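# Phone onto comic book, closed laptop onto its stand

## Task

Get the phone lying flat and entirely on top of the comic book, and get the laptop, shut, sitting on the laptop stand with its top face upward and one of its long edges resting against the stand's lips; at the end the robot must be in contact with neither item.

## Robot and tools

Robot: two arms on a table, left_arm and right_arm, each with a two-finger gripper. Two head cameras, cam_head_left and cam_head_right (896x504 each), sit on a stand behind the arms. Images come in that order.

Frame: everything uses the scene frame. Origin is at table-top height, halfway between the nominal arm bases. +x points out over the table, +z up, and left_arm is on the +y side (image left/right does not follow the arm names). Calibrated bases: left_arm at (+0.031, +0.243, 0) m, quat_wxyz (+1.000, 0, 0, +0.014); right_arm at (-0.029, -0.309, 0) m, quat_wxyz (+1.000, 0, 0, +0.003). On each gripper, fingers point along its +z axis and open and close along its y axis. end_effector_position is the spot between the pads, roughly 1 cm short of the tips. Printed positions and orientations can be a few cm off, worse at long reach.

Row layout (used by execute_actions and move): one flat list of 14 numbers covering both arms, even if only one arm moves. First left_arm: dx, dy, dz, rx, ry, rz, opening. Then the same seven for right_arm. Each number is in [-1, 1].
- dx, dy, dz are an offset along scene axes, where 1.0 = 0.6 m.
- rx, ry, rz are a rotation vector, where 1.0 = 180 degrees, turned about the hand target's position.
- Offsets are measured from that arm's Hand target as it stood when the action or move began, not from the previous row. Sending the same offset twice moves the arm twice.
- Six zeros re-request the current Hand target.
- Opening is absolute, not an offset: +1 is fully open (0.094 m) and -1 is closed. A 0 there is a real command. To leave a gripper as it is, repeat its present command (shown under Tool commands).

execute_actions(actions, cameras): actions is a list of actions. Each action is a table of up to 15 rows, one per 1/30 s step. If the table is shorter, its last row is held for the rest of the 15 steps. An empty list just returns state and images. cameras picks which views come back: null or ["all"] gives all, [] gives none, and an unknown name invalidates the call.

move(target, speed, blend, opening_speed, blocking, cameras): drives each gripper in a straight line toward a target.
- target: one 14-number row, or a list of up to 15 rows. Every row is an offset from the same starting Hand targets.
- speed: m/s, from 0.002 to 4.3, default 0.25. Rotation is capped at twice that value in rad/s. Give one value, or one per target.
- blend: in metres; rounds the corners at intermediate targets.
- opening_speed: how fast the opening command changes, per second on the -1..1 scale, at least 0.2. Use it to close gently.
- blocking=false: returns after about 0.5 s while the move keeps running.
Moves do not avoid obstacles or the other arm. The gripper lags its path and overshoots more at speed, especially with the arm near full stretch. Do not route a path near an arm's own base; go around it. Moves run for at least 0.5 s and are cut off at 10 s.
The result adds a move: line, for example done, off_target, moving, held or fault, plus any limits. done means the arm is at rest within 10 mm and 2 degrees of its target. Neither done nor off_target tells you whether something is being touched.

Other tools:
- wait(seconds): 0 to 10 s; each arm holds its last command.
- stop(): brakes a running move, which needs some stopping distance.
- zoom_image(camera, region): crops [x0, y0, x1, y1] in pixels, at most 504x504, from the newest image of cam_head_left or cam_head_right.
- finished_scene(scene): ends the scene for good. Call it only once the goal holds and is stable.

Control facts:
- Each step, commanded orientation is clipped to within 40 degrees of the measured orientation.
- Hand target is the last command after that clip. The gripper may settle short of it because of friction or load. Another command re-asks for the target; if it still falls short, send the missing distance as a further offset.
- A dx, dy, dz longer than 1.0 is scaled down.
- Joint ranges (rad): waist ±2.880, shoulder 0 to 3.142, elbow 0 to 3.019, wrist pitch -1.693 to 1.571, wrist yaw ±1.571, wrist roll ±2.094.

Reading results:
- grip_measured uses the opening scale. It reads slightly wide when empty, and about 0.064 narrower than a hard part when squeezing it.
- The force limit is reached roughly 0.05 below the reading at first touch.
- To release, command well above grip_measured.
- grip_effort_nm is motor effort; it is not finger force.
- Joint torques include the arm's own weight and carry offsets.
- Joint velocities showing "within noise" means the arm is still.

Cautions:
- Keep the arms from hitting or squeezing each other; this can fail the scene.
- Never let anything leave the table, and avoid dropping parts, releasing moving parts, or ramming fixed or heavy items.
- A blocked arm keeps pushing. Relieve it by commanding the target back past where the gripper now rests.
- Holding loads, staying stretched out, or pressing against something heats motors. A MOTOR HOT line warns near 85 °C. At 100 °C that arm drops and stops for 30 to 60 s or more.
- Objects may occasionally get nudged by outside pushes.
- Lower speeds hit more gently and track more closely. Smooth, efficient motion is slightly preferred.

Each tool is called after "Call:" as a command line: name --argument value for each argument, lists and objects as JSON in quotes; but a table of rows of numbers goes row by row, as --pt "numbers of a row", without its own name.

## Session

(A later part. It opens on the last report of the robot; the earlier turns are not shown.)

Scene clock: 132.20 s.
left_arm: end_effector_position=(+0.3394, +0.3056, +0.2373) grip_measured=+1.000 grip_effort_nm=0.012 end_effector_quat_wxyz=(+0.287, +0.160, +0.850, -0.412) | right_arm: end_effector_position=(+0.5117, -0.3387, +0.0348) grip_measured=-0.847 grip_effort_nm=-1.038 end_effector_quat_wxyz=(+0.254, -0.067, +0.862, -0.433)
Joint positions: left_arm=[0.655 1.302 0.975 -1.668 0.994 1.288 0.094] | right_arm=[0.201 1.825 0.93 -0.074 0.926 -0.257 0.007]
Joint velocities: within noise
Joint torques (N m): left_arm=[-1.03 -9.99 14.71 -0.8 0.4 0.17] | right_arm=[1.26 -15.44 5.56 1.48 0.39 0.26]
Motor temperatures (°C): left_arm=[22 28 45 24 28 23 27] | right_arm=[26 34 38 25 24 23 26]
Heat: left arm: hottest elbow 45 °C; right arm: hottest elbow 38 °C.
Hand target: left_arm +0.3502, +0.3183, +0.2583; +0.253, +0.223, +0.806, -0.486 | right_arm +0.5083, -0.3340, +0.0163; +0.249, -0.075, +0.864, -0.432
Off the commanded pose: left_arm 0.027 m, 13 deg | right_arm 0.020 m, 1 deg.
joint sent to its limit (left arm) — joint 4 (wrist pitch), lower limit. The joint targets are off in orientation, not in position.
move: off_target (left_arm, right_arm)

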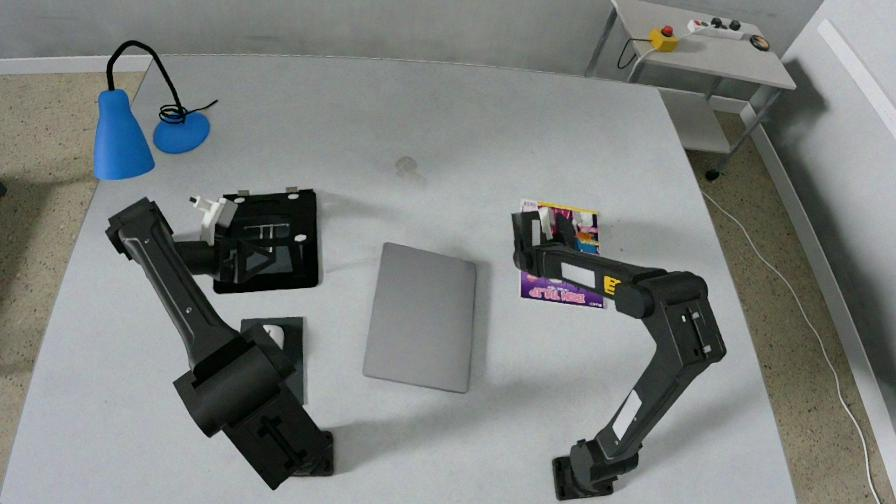

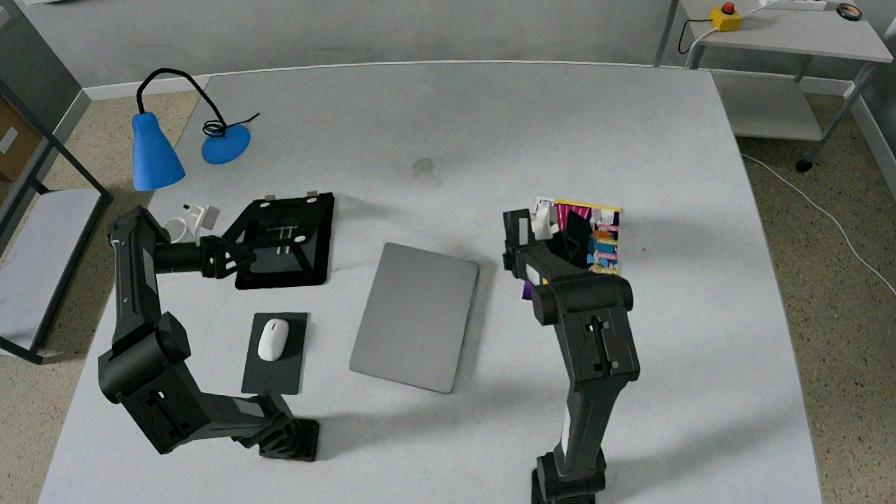

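Call:
move --target '[0,0,0,0,0,0,1, 0,0,0.02,0,0,0,-0.6]' --opening_speed 0.3

Call:
move --target '[0,0,0,0,0,0,1, 0,0,0.0,0,0,0,-0.15]' --opening_speed 0.4

Call:
zoom_image --camera "cam_head_right" --region '[480, 150, 680, 330]'

Call:
zoom_image --camera "cam_head_left" --region '[480, 150, 680, 330]'

Scene clock: 137.53 s.
left_arm: end_effector_position=(+0.3394, +0.3056, +0.2373) grip_measured=+1.000 grip_effort_nm=0.012 end_effector_quat_wxyz=(+0.287, +0.160, +0.850, -0.412) | right_arm: end_effector_position=(+0.5118, -0.3384, +0.0343) grip_measured=-0.602 grip_effort_nm=0.056 end_effector_quat_wxyz=(+0.254, -0.068, +0.863, -0.432)
Joint positions: left_arm=[0.655 1.302 0.975 -1.668 0.994 1.288 0.094] | right_arm=[0.201 1.825 0.93 -0.075 0.923 -0.258 0.019]
Joint velocities: within noise
Joint torques (N m): left_arm=[-1.03 -9.76 14.58 -0.79 0.4 0.18] | right_arm=[1.14 -17.49 5.93 0.66 0.49 0.25]
Motor temperatures (°C): left_arm=[22 28 45 24 28 23 27] | right_arm=[26 34 38 25 24 23 26]
Heat: left arm: hottest elbow 45 °C; right arm: hottest elbow 38 °C.
Hand target: left_arm +0.3502, +0.3183, +0.2583; +0.253, +0.223, +0.806, -0.486 | right_arm +0.5082, -0.3340, +0.0282; +0.248, -0.075, +0.864, -0.432
Off the commanded pose: left_arm 0.027 m, 13 deg | right_arm 0.008 m, 1 deg.
joint sent to its limit (left arm) — joint 4 (wrist pitch), lower limit. The joint targets are off in orientation, not in position.
move: off_target (left_arm)

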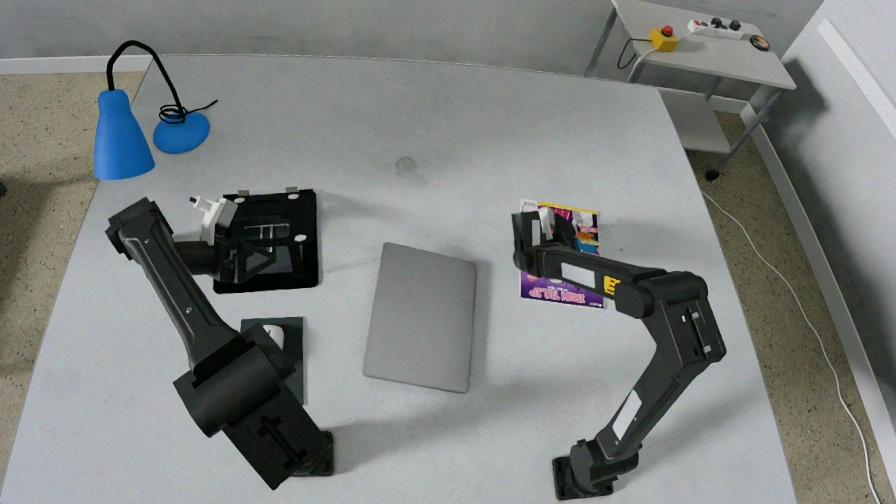

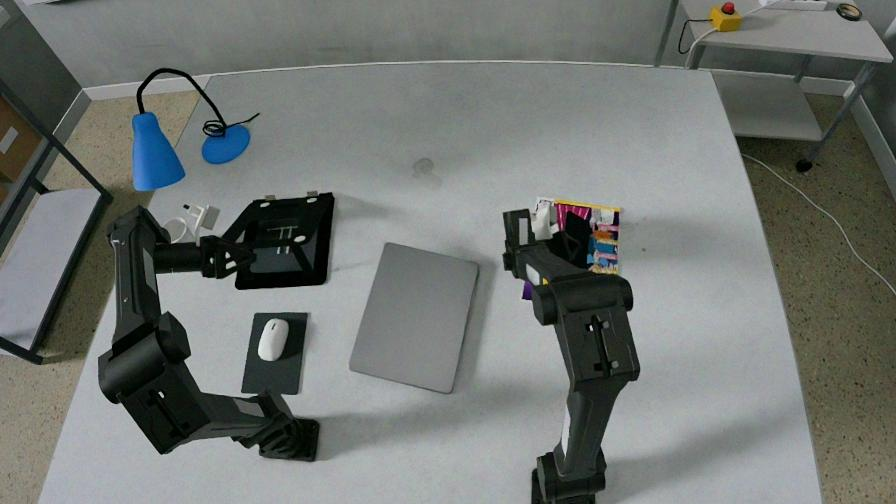

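Scene clock: 138.97 s.
left_arm: end_effector_position=(+0.3394, +0.3056, +0.2373) grip_measured=+1.000 grip_effort_nm=0.012 end_effector_quat_wxyz=(+0.287, +0.160, +0.850, -0.412) | right_arm: end_effector_position=(+0.5118, -0.3384, +0.0343) grip_measured=-0.152 grip_effort_nm=0.061 end_effector_quat_wxyz=(+0.254, -0.068, +0.863, -0.432)
Joint positions: left_arm=[0.655 1.302 0.975 -1.668 0.994 1.288 0.094] | right_arm=[0.201 1.825 0.93 -0.075 0.923 -0.258 0.04]
Joint velocities: within noise
Joint torques (N m): left_arm=[-0.62 -9.35 14.57 -0.7 0.42 0.09] | right_arm=[1.26 -17.55 5.94 0.68 0.49 0.25]
Motor temperatures (°C): left_arm=[22 28 45 24 28 23 27] | right_arm=[26 34 38 25 24 23 26]
Heat: left arm: hottest elbow 45 °C; right arm: hottest elbow 38 °C.
Hand target: left_arm +0.3502, +0.3183, +0.2583; +0.253, +0.223, +0.806, -0.486 | right_arm +0.5082, -0.3340, +0.0282; +0.248, -0.075, +0.864, -0.432
Off the commanded pose: left_arm 0.027 m, 13 deg | right_arm 0.008 m, 1 deg.
joint sent to its limit (left arm) — joint 4 (wrist pitch), lower limit. The joint targets are off in orientation, not in position.
move: off_target (left_arm)

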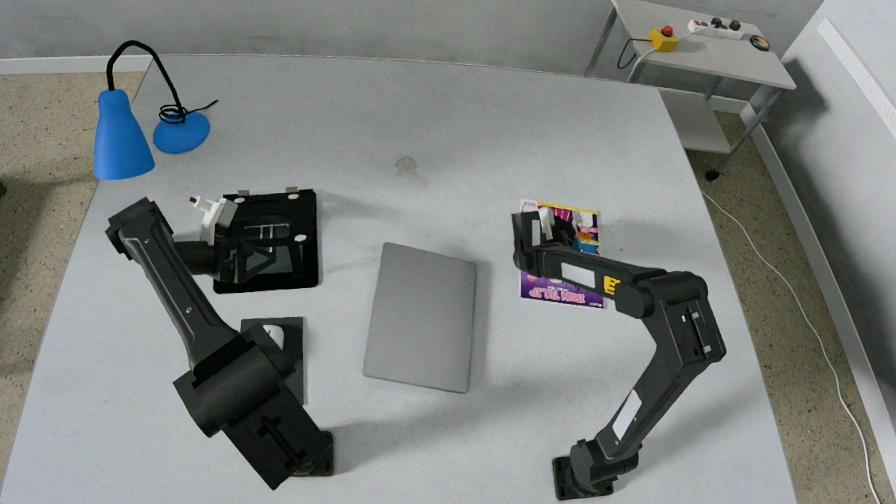

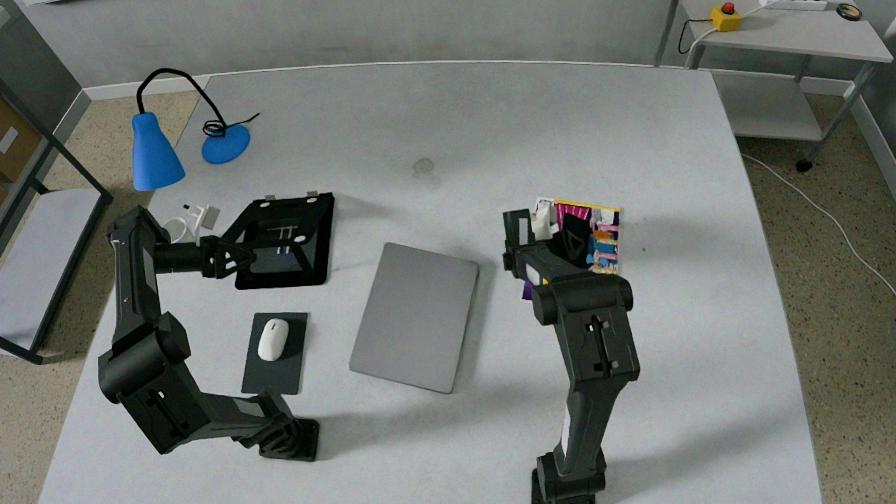

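Scaled by 2.520.

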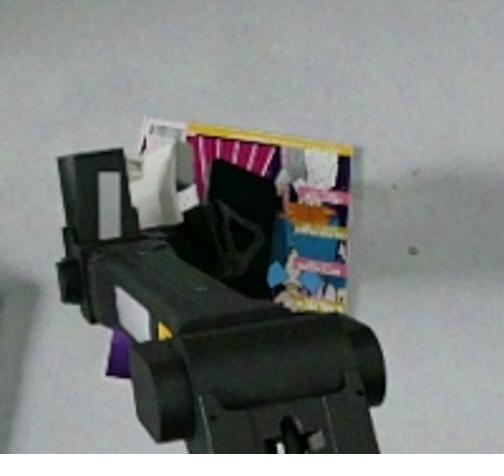

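Scaled by 2.520.

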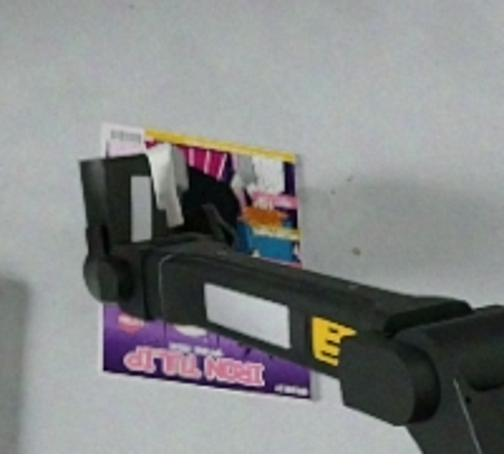

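Call:
move --target '[0,0,0,0,0,0,1,-0.11,0.16,0.012,0,0,0,-0.15]' --speed 0.08

Scene clock: 153.97 s.
left_arm: end_effector_position=(+0.3394, +0.3056, +0.2373) grip_measured=+1.000 grip_effort_nm=0.012 end_effector_quat_wxyz=(+0.287, +0.160, +0.850, -0.412) | right_arm: end_effector_position=(+0.4427, -0.2429, +0.0301) grip_measured=-0.151 grip_effort_nm=0.056 end_effector_quat_wxyz=(+0.244, -0.075, +0.864, -0.434)
Joint positions: left_arm=[0.655 1.302 0.975 -1.668 0.994 1.288 0.094] | right_arm=[0.454 1.793 0.911 -0.455 1.026 0.154 0.04]
Joint velocities: within noise
Joint torques (N m): left_arm=[-0.67 -9.93 14.61 -0.64 0.4 0.11] | right_arm=[1.32 -18.2 6.04 0.06 0.58 0.26]
Motor temperatures (°C): left_arm=[22 27 45 24 28 23 27] | right_arm=[26 35 37 25 24 23 25]
Heat: left arm: hottest elbow 45 °C; right arm: hottest elbow 37 °C.
Hand target: left_arm +0.3502, +0.3183, +0.2583; +0.253, +0.223, +0.806, -0.486 | right_arm +0.4422, -0.2380, +0.0355; +0.248, -0.075, +0.864, -0.432
Off the commanded pose: left_arm 0.027 m, 13 deg | right_arm 0.007 m, 1 deg.
joint sent to its limit (left arm) — joint 4 (wrist pitch), lower limit. The joint targets are off in orientation, not in position.
move: off_target (left_arm)

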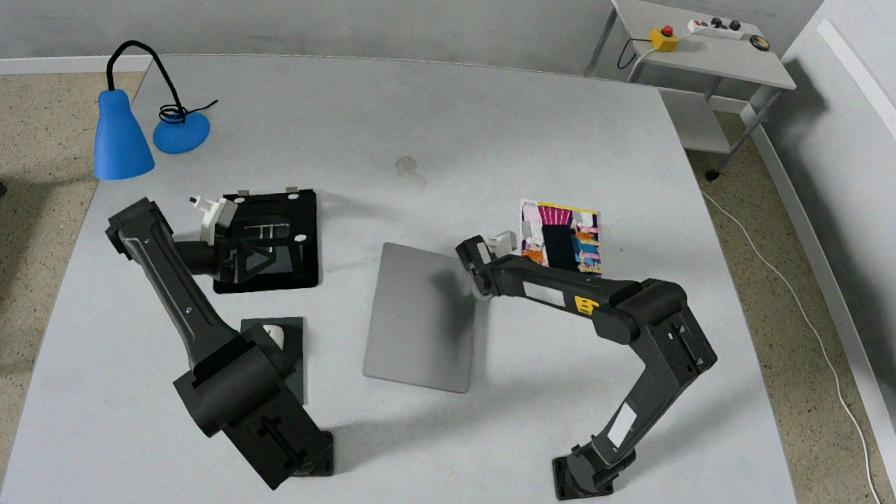

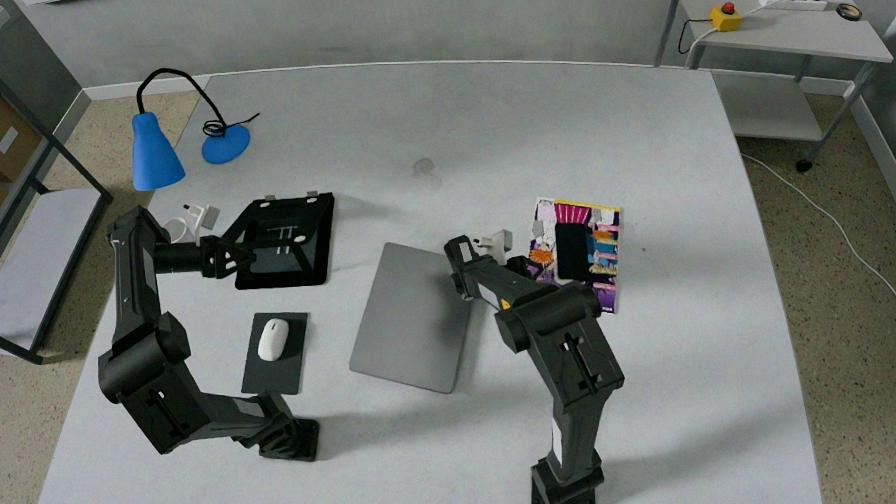

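Call:
zoom_image --camera "cam_head_right" --region '[440, 180, 660, 320]'

Call:
move --target '[0,0,0,0,0,0,1,0,0,0.25,0,0,0,-0.15]' --speed 0.2

Scaled by 2.291.

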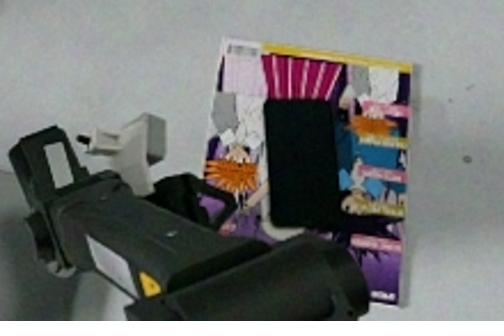

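Scene clock: 157.63 s.
left_arm: end_effector_position=(+0.3394, +0.3056, +0.2373) grip_measured=+1.000 grip_effort_nm=0.017 end_effector_quat_wxyz=(+0.287, +0.160, +0.850, -0.412) | right_arm: end_effector_position=(+0.4278, -0.2500, +0.1684) grip_measured=-0.151 grip_effort_nm=0.056 end_effector_quat_wxyz=(+0.230, -0.084, +0.864, -0.439)
Joint positions: left_arm=[0.655 1.302 0.975 -1.668 0.994 1.288 0.094] | right_arm=[0.454 1.514 1.014 -0.872 1.026 0.154 0.04]
Joint velocities: within noise
Joint torques (N m): left_arm=[-1.14 -9.7 14.84 -0.84 0.37 0.13] | right_arm=[1.26 -14.68 11.74 0.25 0.57 0.24]
Motor temperatures (°C): left_arm=[22 27 45 24 28 23 27] | right_arm=[26 35 37 25 24 23 25]
Heat: left arm: hottest elbow 45 °C; right arm: hottest elbow 37 °C.
Hand target: left_arm +0.3502, +0.3183, +0.2583; +0.253, +0.223, +0.806, -0.486 | right_arm +0.4422, -0.2381, +0.1855; +0.248, -0.075, +0.864, -0.432
Off the commanded pose: left_arm 0.027 m, 13 deg | right_arm 0.025 m, 2 deg.
joint sent to its limit (left arm) — joint 4 (wrist pitch), lower limit. The joint targets are off in orientation, not in position.
move: off_target (left_arm, right_arm)

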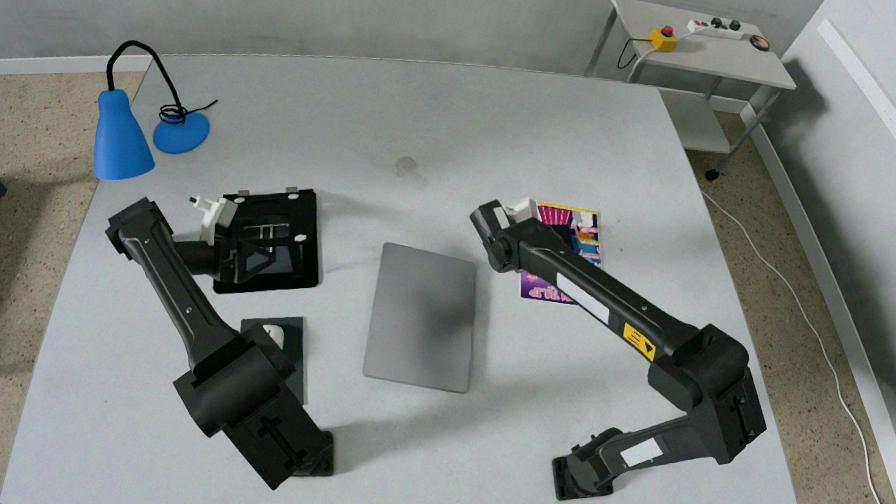

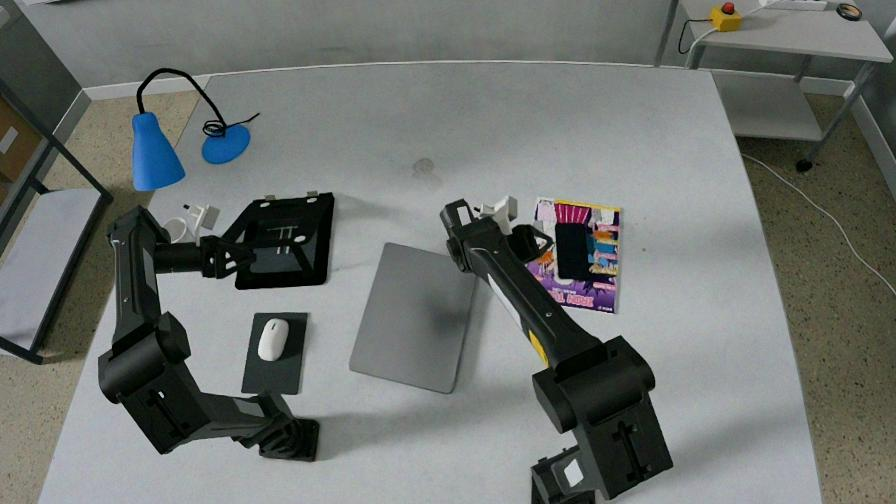

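Call:
move --target '[-0.009,-0.18,-0.18,0,0,0,1,-0.153,0.08,0.025,0.266,0.178,0.4825,0]' --speed 0.35

Scene clock: 171.60 s.
left_arm: end_effector_position=(+0.3462, +0.2157, +0.1548) grip_measured=+1.000 grip_effort_nm=0.012 end_effector_quat_wxyz=(+0.260, +0.225, +0.807, -0.479) | right_arm: end_effector_position=(+0.3299, -0.1864, +0.1865) grip_measured=-0.001 grip_effort_nm=0.066 end_effector_quat_wxyz=(+0.243, -0.628, +0.700, +0.239)
Joint positions: left_arm=[0.402 1.41 0.787 -1.378 1.109 1.242 0.094] | right_arm=[0.029 1.293 0.975 -1.172 -0.691 -1.398 0.047]
Joint velocities: within noise
Joint torques (N m): left_arm=[-2.96 -8.94 7.04 0.1 0.6 -0.06] | right_arm=[-0.26 -9.52 12.6 -0.13 -0.5 0.12]
Motor temperatures (°C): left_arm=[22 27 45 24 28 23 27] | right_arm=[26 34 40 25 24 23 25]
Heat: left arm: hottest elbow 45 °C; right arm: hottest elbow 40 °C.
Hand target: left_arm +0.3448, +0.2103, +0.1502; +0.253, +0.223, +0.806, -0.486 | right_arm +0.3504, -0.1901, +0.2004; +0.254, -0.629, +0.698, +0.230
Off the commanded pose: left_arm 0.007 m, 1 deg | right_arm 0.025 m, 2 deg.
move: off_target (right_arm)

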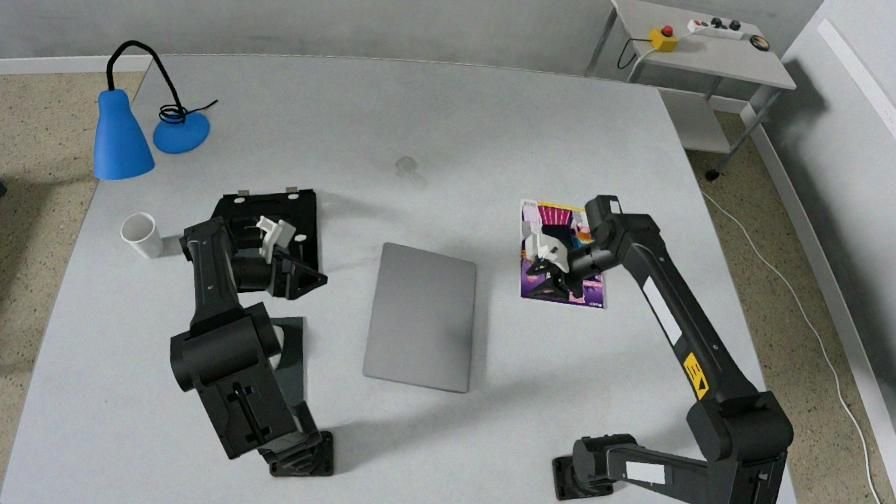

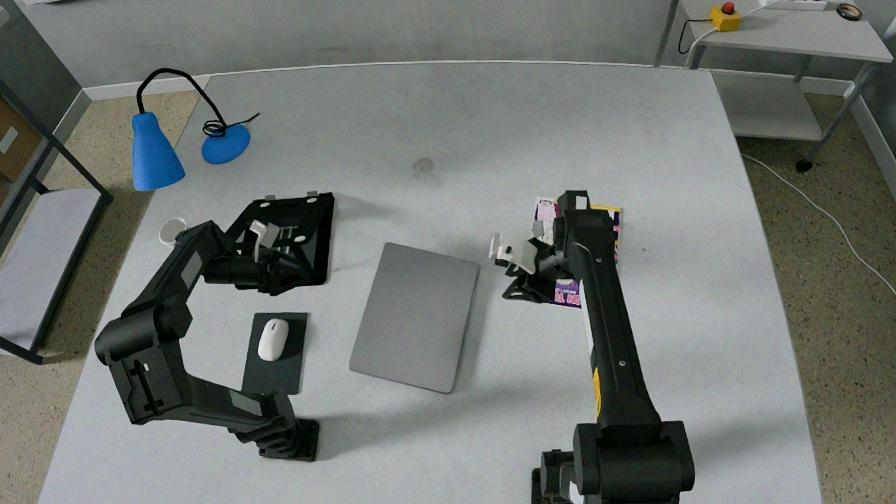

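Call:
move --target '[-0.042,-0.042,-0.165,0,0,0,1,0.016,0.042,-0.24,0,0,0,0]' --speed 0.2

Call:
zoom_image --camera "cam_head_left" --region '[220, 180, 620, 430]'

Call:
zoom_image --camera "cam_head_right" --region '[220, 180, 620, 430]'

Scene clock: 180.80 s.
left_arm: end_effector_position=(+0.3233, +0.1909, +0.0543) grip_measured=+1.000 grip_effort_nm=0.012 end_effector_quat_wxyz=(+0.260, +0.224, +0.807, -0.480) | right_arm: end_effector_position=(+0.3642, -0.1697, +0.0673) grip_measured=-0.001 grip_effort_nm=0.056 end_effector_quat_wxyz=(+0.263, -0.629, +0.697, +0.223)
Joint positions: left_arm=[0.356 1.562 0.59 -0.941 1.128 1.143 0.094] | right_arm=[0.07 1.515 0.837 -0.718 -0.686 -1.331 0.047]
Joint velocities: within noise
Joint torques (N m): left_arm=[-1.9 -9.7 4.44 0.21 0.68 -0.01] | right_arm=[1.44 -11.93 6.41 0.83 -0.37 0.21]
Motor temperatures (°C): left_arm=[22 27 43 24 28 23 27] | right_arm=[26 34 42 25 24 23 25]
Heat: left arm: hottest elbow 43 °C; right arm: hottest elbow 42 °C.
Hand target: left_arm +0.3196, +0.1851, +0.0513; +0.253, +0.223, +0.806, -0.486 | right_arm +0.3601, -0.1649, +0.0564; +0.254, -0.629, +0.698, +0.230
Off the commanded pose: left_arm 0.008 m, 1 deg | right_arm 0.013 m, 1 deg.
move: off_target (right_arm)

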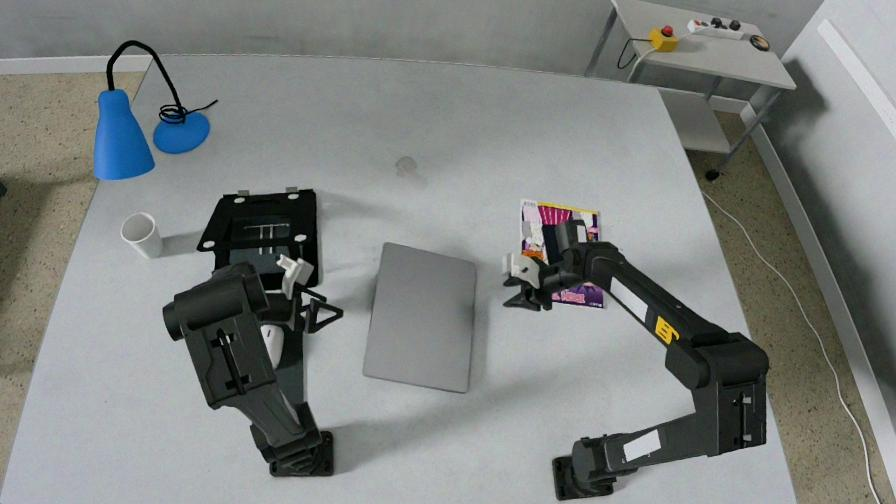

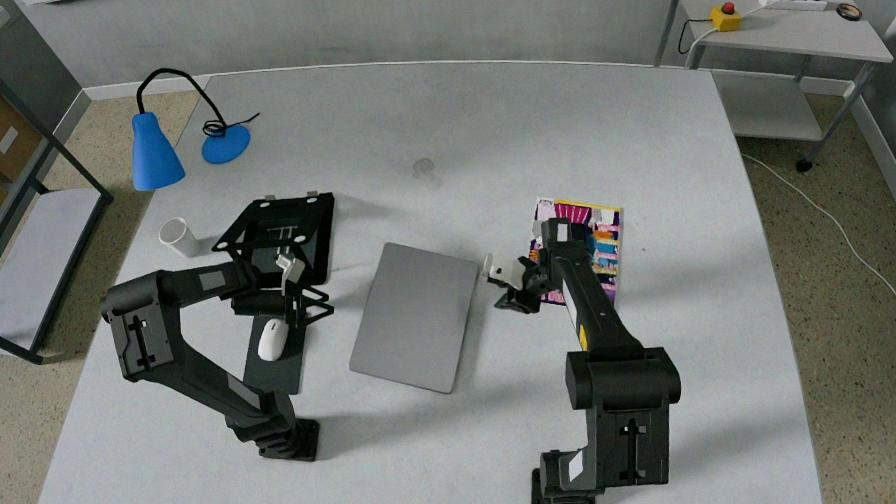

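Scaled by 1.260.

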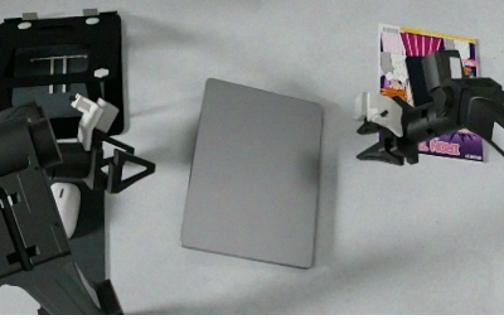

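Scaled by 1.260.

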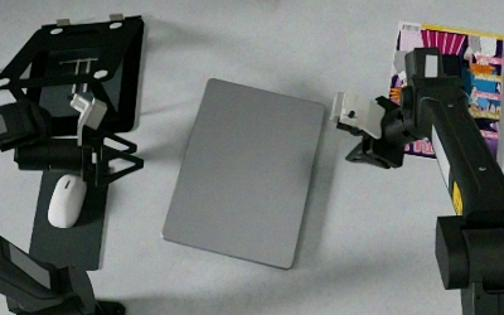

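Call:
move --target '[-0.02,-0.033,-0.02,0,0,-0.0667,1,-0.05,0.075,-0.05,0,0,0,0]' --speed 0.15

Call:
zoom_image --camera "cam_head_left" --region '[280, 220, 580, 400]'

Call:
zoom_image --camera "cam_head_right" --region '[280, 220, 580, 400]'

Scene clock: 196.07 s.
left_arm: end_effector_position=(+0.3000, +0.1675, +0.0426) grip_measured=+1.000 grip_effort_nm=0.017 end_effector_quat_wxyz=(+0.207, +0.294, +0.782, -0.509) | right_arm: end_effector_position=(+0.3373, -0.1222, +0.0386) grip_measured=-0.001 grip_effort_nm=0.056 end_effector_quat_wxyz=(+0.265, -0.630, +0.695, +0.224)
Joint positions: left_arm=[0.282 1.66 0.626 -1.113 1.079 1.38 0.094] | right_arm=[0.206 1.515 0.728 -0.501 -0.659 -1.164 0.047]
Joint velocities: within noise
Joint torques (N m): left_arm=[-2.26 -8.64 7.04 -0.49 0.22 0.18] | right_arm=[1.26 -11.28 5.57 1.02 -0.33 0.21]
Motor temperatures (°C): left_arm=[22 27 41 24 28 23 27] | right_arm=[26 34 39 25 24 23 25]
Heat: left arm: hottest elbow 41 °C; right arm: hottest elbow 39 °C.
Hand target: left_arm +0.3075, +0.1652, +0.0392; +0.201, +0.306, +0.779, -0.510 | right_arm +0.3301, -0.1199, +0.0265; +0.254, -0.629, +0.698, +0.230
Off the commanded pose: left_arm 0.009 m, 2 deg | right_arm 0.014 m, 2 deg.
move: off_target (right_arm)

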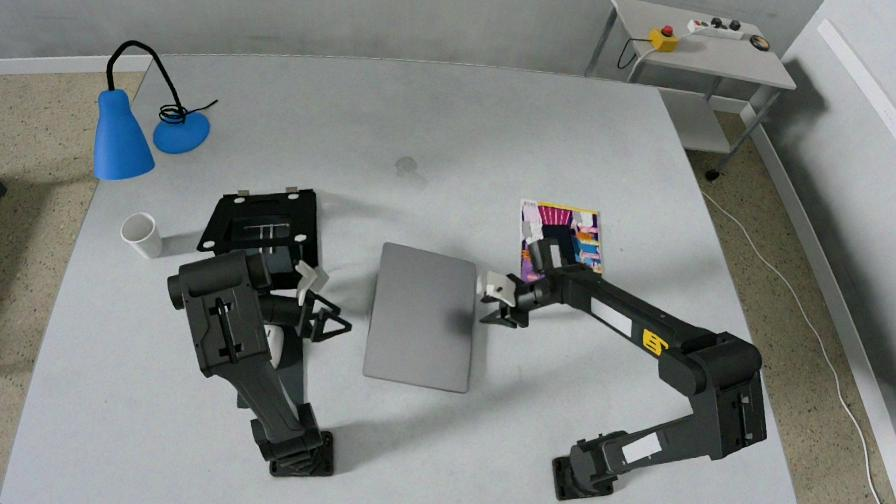

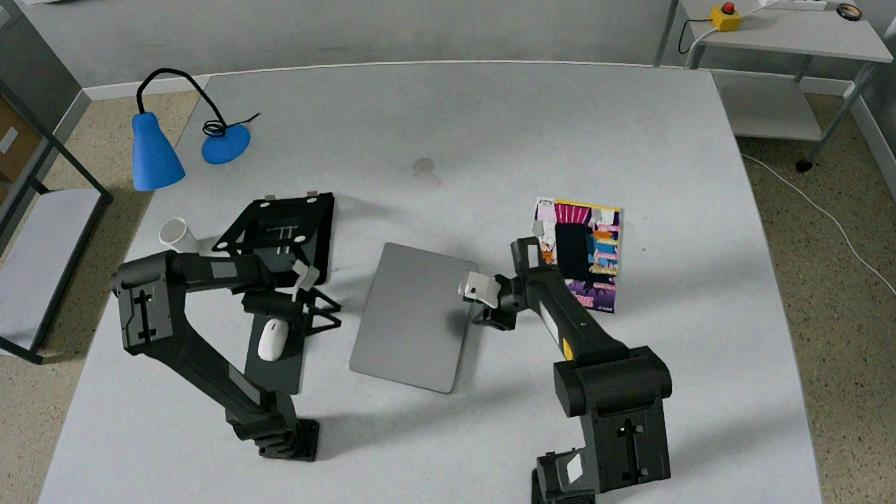

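Scaled by 1.680.

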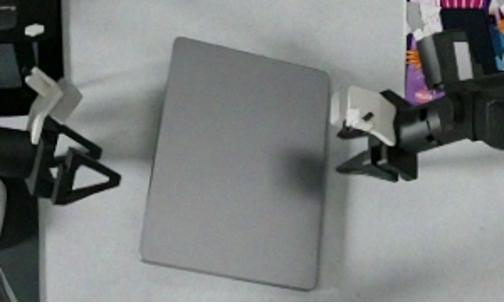

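Scaled by 1.680.

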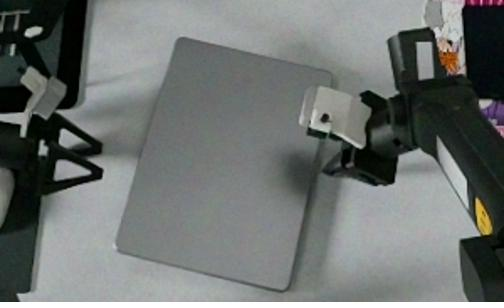

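Call:
move --target '[0,0,0,0,0,0,1,0,0.045,-0.018,0,0,0,0]' --speed 0.05

Call:
zoom_image --camera "cam_head_left" --region '[280, 220, 580, 400]'

Call:
zoom_image --camera "cam_head_right" --region '[280, 220, 580, 400]'

Scene clock: 203.30 s.
left_arm: end_effector_position=(+0.3000, +0.1675, +0.0426) grip_measured=+1.000 grip_effort_nm=0.012 end_effector_quat_wxyz=(+0.207, +0.294, +0.782, -0.509) | right_arm: end_effector_position=(+0.3395, -0.0959, +0.0315) grip_measured=-0.001 grip_effort_nm=0.061 end_effector_quat_wxyz=(+0.269, -0.629, +0.695, +0.223)
Joint positions: left_arm=[0.282 1.66 0.626 -1.113 1.079 1.381 0.094] | right_arm=[0.275 1.544 0.728 -0.413 -0.639 -1.077 0.047]
Joint velocities: within noise
Joint torques (N m): left_arm=[-2.9 -7 6.97 -0.49 0.23 0.14] | right_arm=[1.49 -11.05 5.35 1.2 -0.27 0.22]
Motor temperatures (°C): left_arm=[22 27 40 24 28 23 27] | right_arm=[26 34 39 25 24 23 25]
Heat: left arm: hottest elbow 40 °C; right arm: hottest elbow 39 °C.
Hand target: left_arm +0.3075, +0.1652, +0.0392; +0.201, +0.306, +0.779, -0.510 | right_arm +0.3300, -0.0929, +0.0156; +0.254, -0.629, +0.698, +0.230
Off the commanded pose: left_arm 0.008 m, 2 deg | right_arm 0.019 m, 2 deg.
move: off_target (right_arm)

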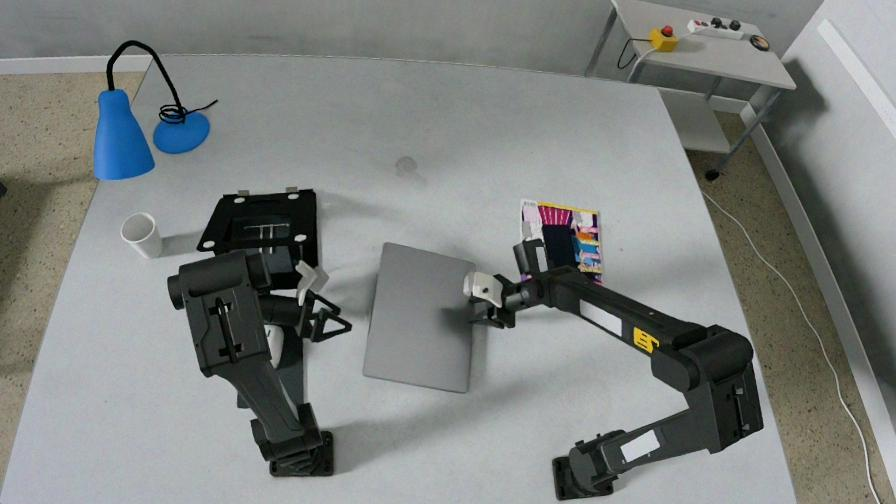

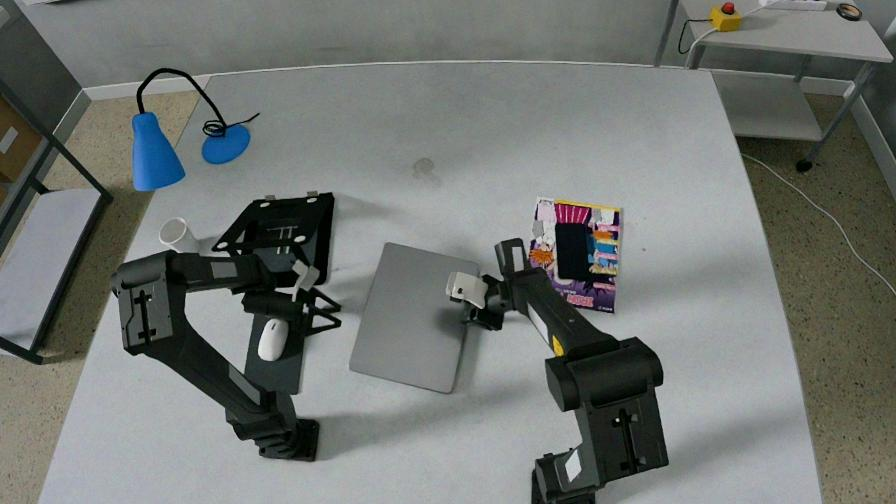

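Scaled by 1.680.

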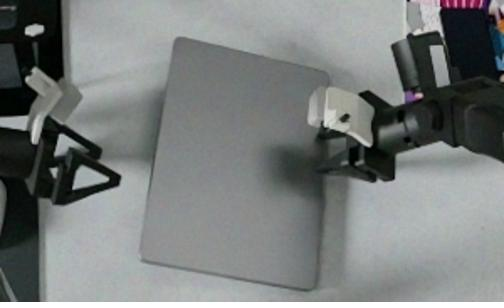

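Scaled by 1.680.

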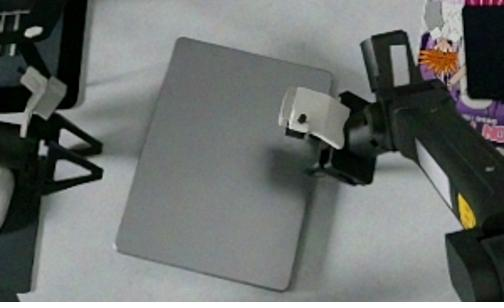

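Call:
move --pt "0 0 0 0 0 0 1 0.0 -0.035 0 0 0 0 0" --pt "0 0 0 0 0 0 1 0 -0.035 -0.02 0 0 0 0" --pt "0 0 0 0 0 0 1 0 0.012 -0.02 0 0 0 0" --speed 0.05

Call:
zoom_image --camera "cam_head_left" --region '[280, 220, 580, 400]'

Call:
zoom_image --camera "cam_head_right" --region '[280, 220, 580, 400]'

Scene clock: 209.20 s.
left_arm: end_effector_position=(+0.3000, +0.1675, +0.0426) grip_measured=+1.000 grip_effort_nm=0.017 end_effector_quat_wxyz=(+0.207, +0.294, +0.782, -0.509) | right_arm: end_effector_position=(+0.3393, -0.0991, +0.0233) grip_measured=-0.001 grip_effort_nm=0.046 end_effector_quat_wxyz=(+0.270, -0.622, +0.701, +0.220)
Joint positions: left_arm=[0.282 1.66 0.626 -1.113 1.079 1.381 0.094] | right_arm=[0.269 1.556 0.712 -0.378 -0.633 -1.061 0.047]
Joint velocities: within noise
Joint torques (N m): left_arm=[-2.67 -8.12 7.12 -0.7 0.2 0.11] | right_arm=[3.08 -9.52 5.82 1.66 -0.26 0.26]
Motor temperatures (°C): left_arm=[22 27 40 24 28 23 27] | right_arm=[26 34 38 25 24 23 25]
Heat: left arm: hottest elbow 40 °C; right arm: hottest elbow 38 °C.
Hand target: left_arm +0.3075, +0.1652, +0.0392; +0.201, +0.306, +0.779, -0.510 | right_arm +0.3300, -0.0857, +0.0036; +0.254, -0.629, +0.698, +0.230
Off the commanded pose: left_arm 0.009 m, 2 deg | right_arm 0.026 m, 2 deg.
move: off_target (right_arm)

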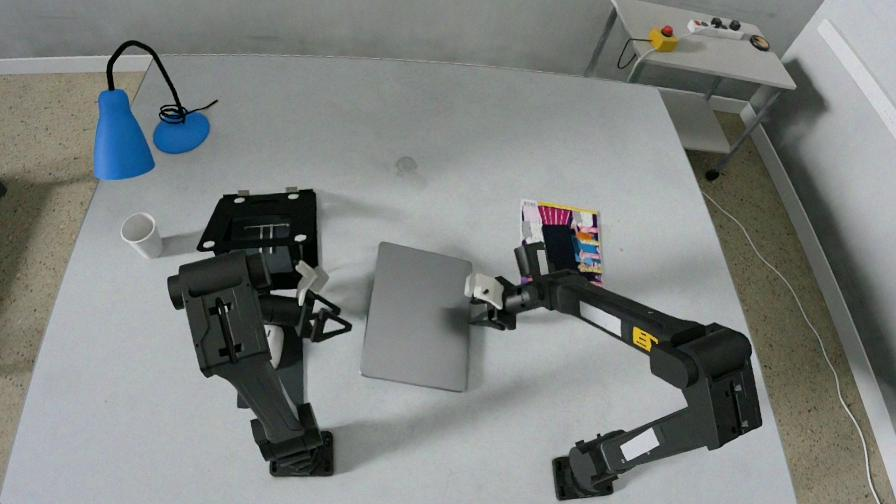

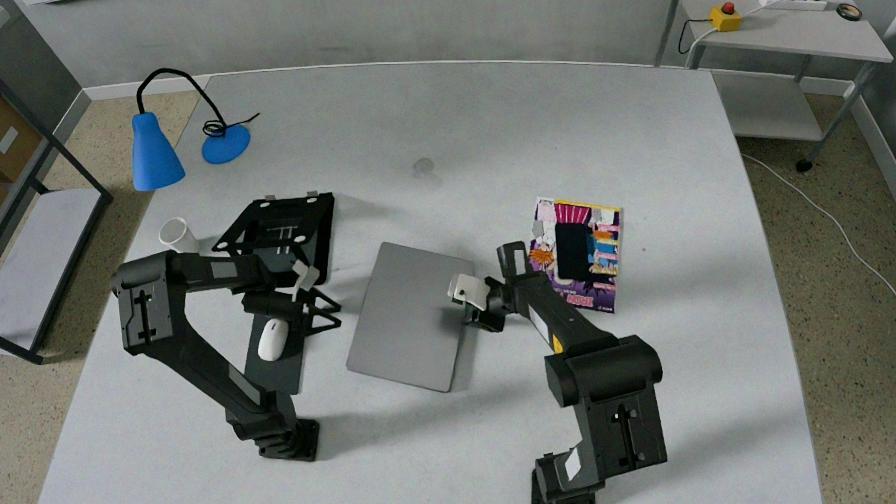

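Scaled by 1.680.

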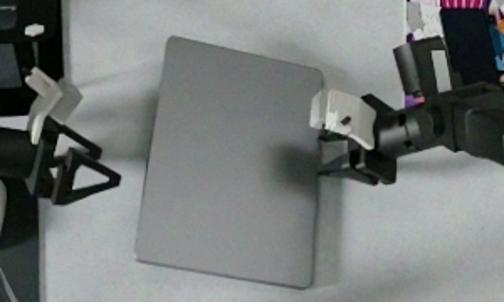

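Scaled by 1.680.

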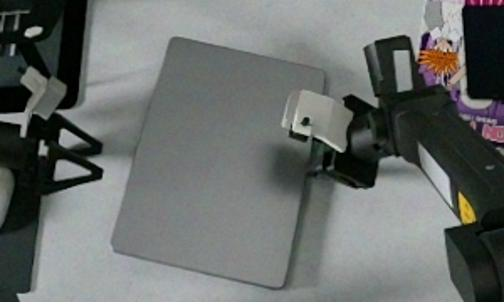

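Call:
move --target '[0.01,-0.135,-0.006,0,0,0,1,0,0,0,0,0,0,0]' --speed 0.06

Call:
zoom_image --camera "cam_head_left" --region '[280, 220, 580, 400]'

Call:
zoom_image --camera "cam_head_right" --region '[280, 220, 580, 400]'

Scene clock: 215.13 s.
left_arm: end_effector_position=(+0.3264, +0.0917, +0.0423) grip_measured=+1.000 grip_effort_nm=0.017 end_effector_quat_wxyz=(+0.225, +0.316, +0.772, -0.504) | right_arm: end_effector_position=(+0.3393, -0.0991, +0.0233) grip_measured=-0.001 grip_effort_nm=0.046 end_effector_quat_wxyz=(+0.270, -0.622, +0.701, +0.220)
Joint positions: left_arm=[0.004 1.572 0.555 -0.556 1.169 0.811 0.094] | right_arm=[0.269 1.556 0.712 -0.378 -0.633 -1.061 0.047]
Joint velocities: within noise
Joint torques (N m): left_arm=[-3.78 -9.7 3.47 0.68 0.23 -0.29] | right_arm=[3.14 -9.52 5.82 1.68 -0.26 0.26]
Motor temperatures (°C): left_arm=[22 27 39 24 27 23 27] | right_arm=[26 33 38 25 24 23 25]
Heat: left arm: hottest elbow 39 °C; right arm: hottest elbow 38 °C.
Hand target: left_arm +0.3137, +0.0843, +0.0357; +0.201, +0.306, +0.779, -0.510 | right_arm +0.3300, -0.0857, +0.0036; +0.254, -0.629, +0.698, +0.230
Off the commanded pose: left_arm 0.016 m, 3 deg | right_arm 0.026 m, 2 deg.
move: off_target (left_arm, right_arm)

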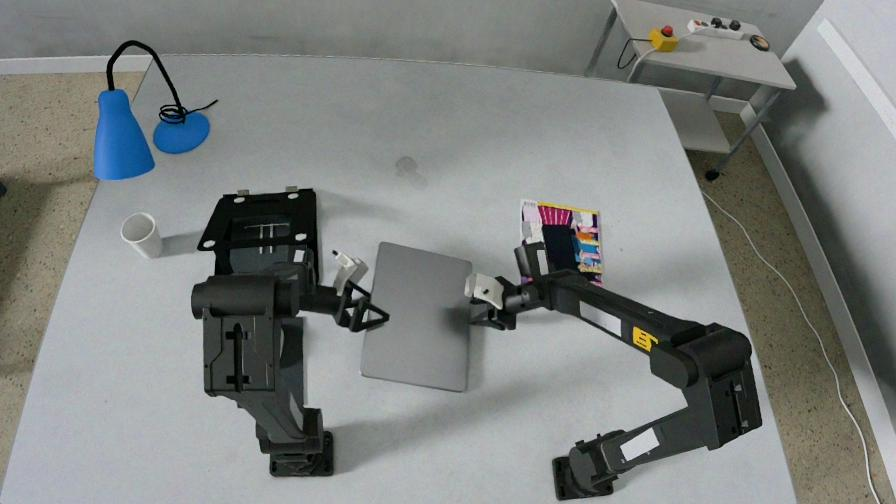

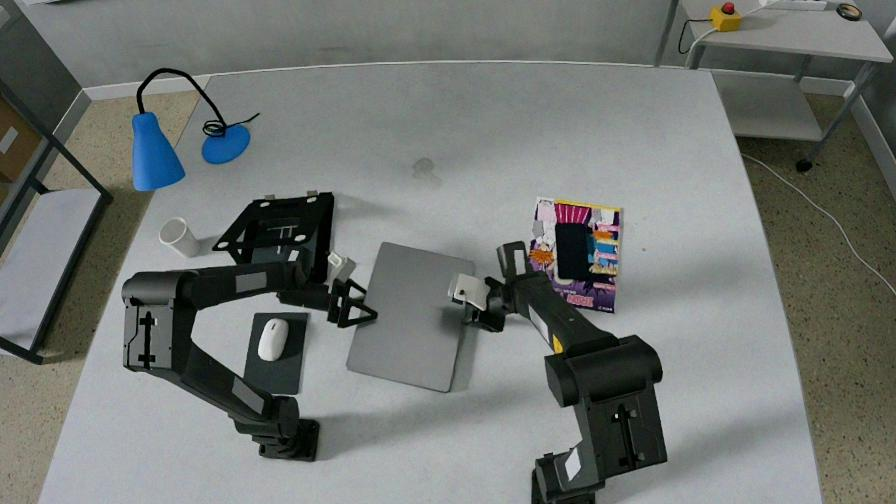

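Scaled by 1.680.

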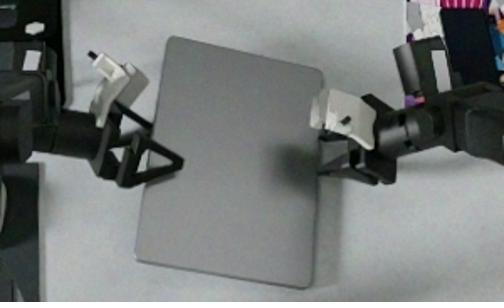

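Scaled by 1.680.

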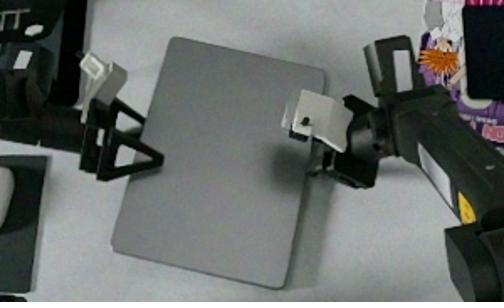

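Call:
move --pt "0.0 -0.02 0 0 0 0 1 0 0 0 0 0 0 0" --pt "0.0 -0.02 0.024 0 0.2266 0.1058 1 0 0 0 0 0 0 0" --speed '[0.06,0.12]'

Call:
zoom_image --camera "cam_head_left" --region '[280, 220, 580, 400]'

Call:
zoom_image --camera "cam_head_right" --region '[280, 220, 580, 400]'

Scene clock: 228.43 s.
left_arm: end_effector_position=(+0.3187, +0.0763, +0.0488) grip_measured=+1.000 grip_effort_nm=0.017 end_effector_quat_wxyz=(-0.001, -0.025, +0.837, -0.546) | right_arm: end_effector_position=(+0.3393, -0.0991, +0.0233) grip_measured=-0.001 grip_effort_nm=0.051 end_effector_quat_wxyz=(+0.270, -0.622, +0.701, +0.220)
Joint positions: left_arm=[-0.053 1.51 0.517 -0.461 1.152 -0.159 0.094] | right_arm=[0.269 1.556 0.712 -0.378 -0.633 -1.061 0.047]
Joint velocities: within noise
Joint torques (N m): left_arm=[-2.37 -11.69 4.52 0.79 0.32 -0.02] | right_arm=[3.08 -9.47 5.82 1.65 -0.26 0.25]
Motor temperatures (°C): left_arm=[22 27 38 24 27 24 27] | right_arm=[26 33 37 25 24 23 25]
Heat: left arm: hottest elbow 38 °C; right arm: hottest elbow 37 °C.
Hand target: left_arm +0.3136, +0.0723, +0.0501; -0.002, -0.020, +0.839, -0.544 | right_arm +0.3300, -0.0857, +0.0036; +0.254, -0.629, +0.698, +0.230
Off the commanded pose: left_arm 0.007 m, 1 deg | right_arm 0.026 m, 2 deg.
move: off_target (right_arm)

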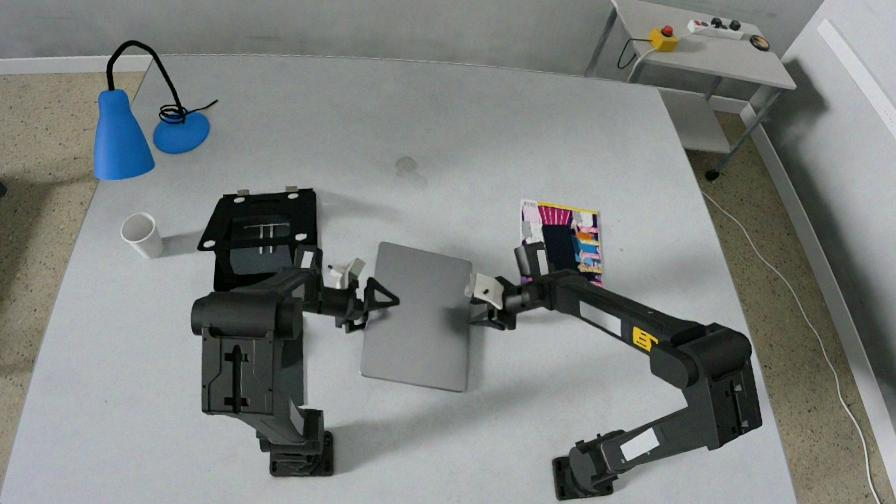

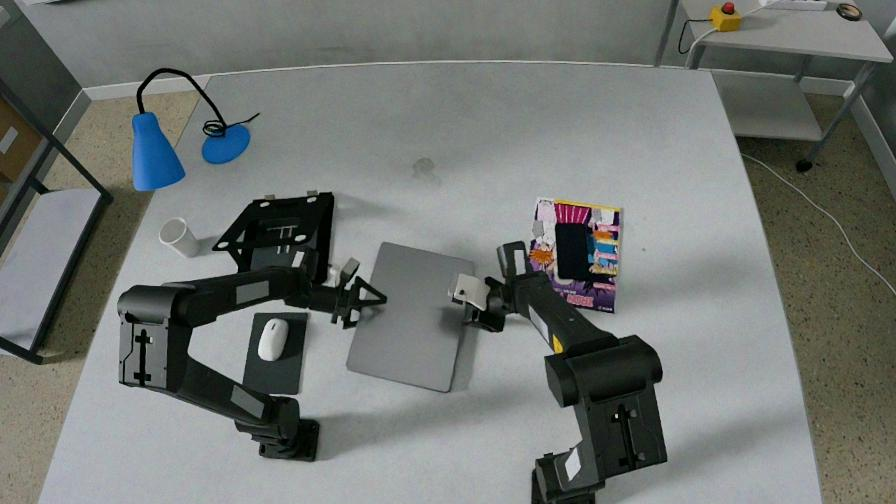

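Scaled by 1.680.

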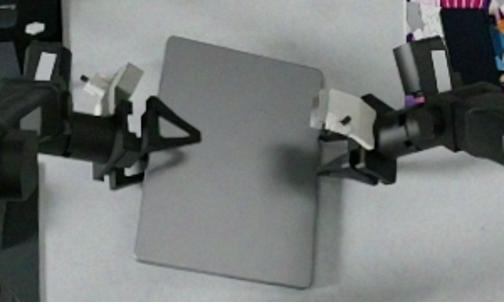

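Scaled by 1.680.

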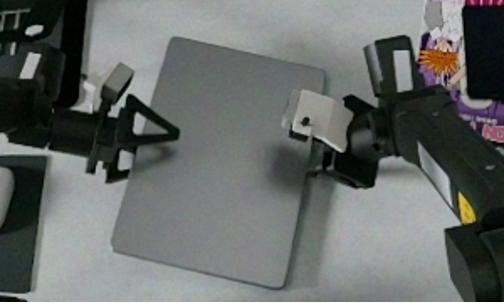

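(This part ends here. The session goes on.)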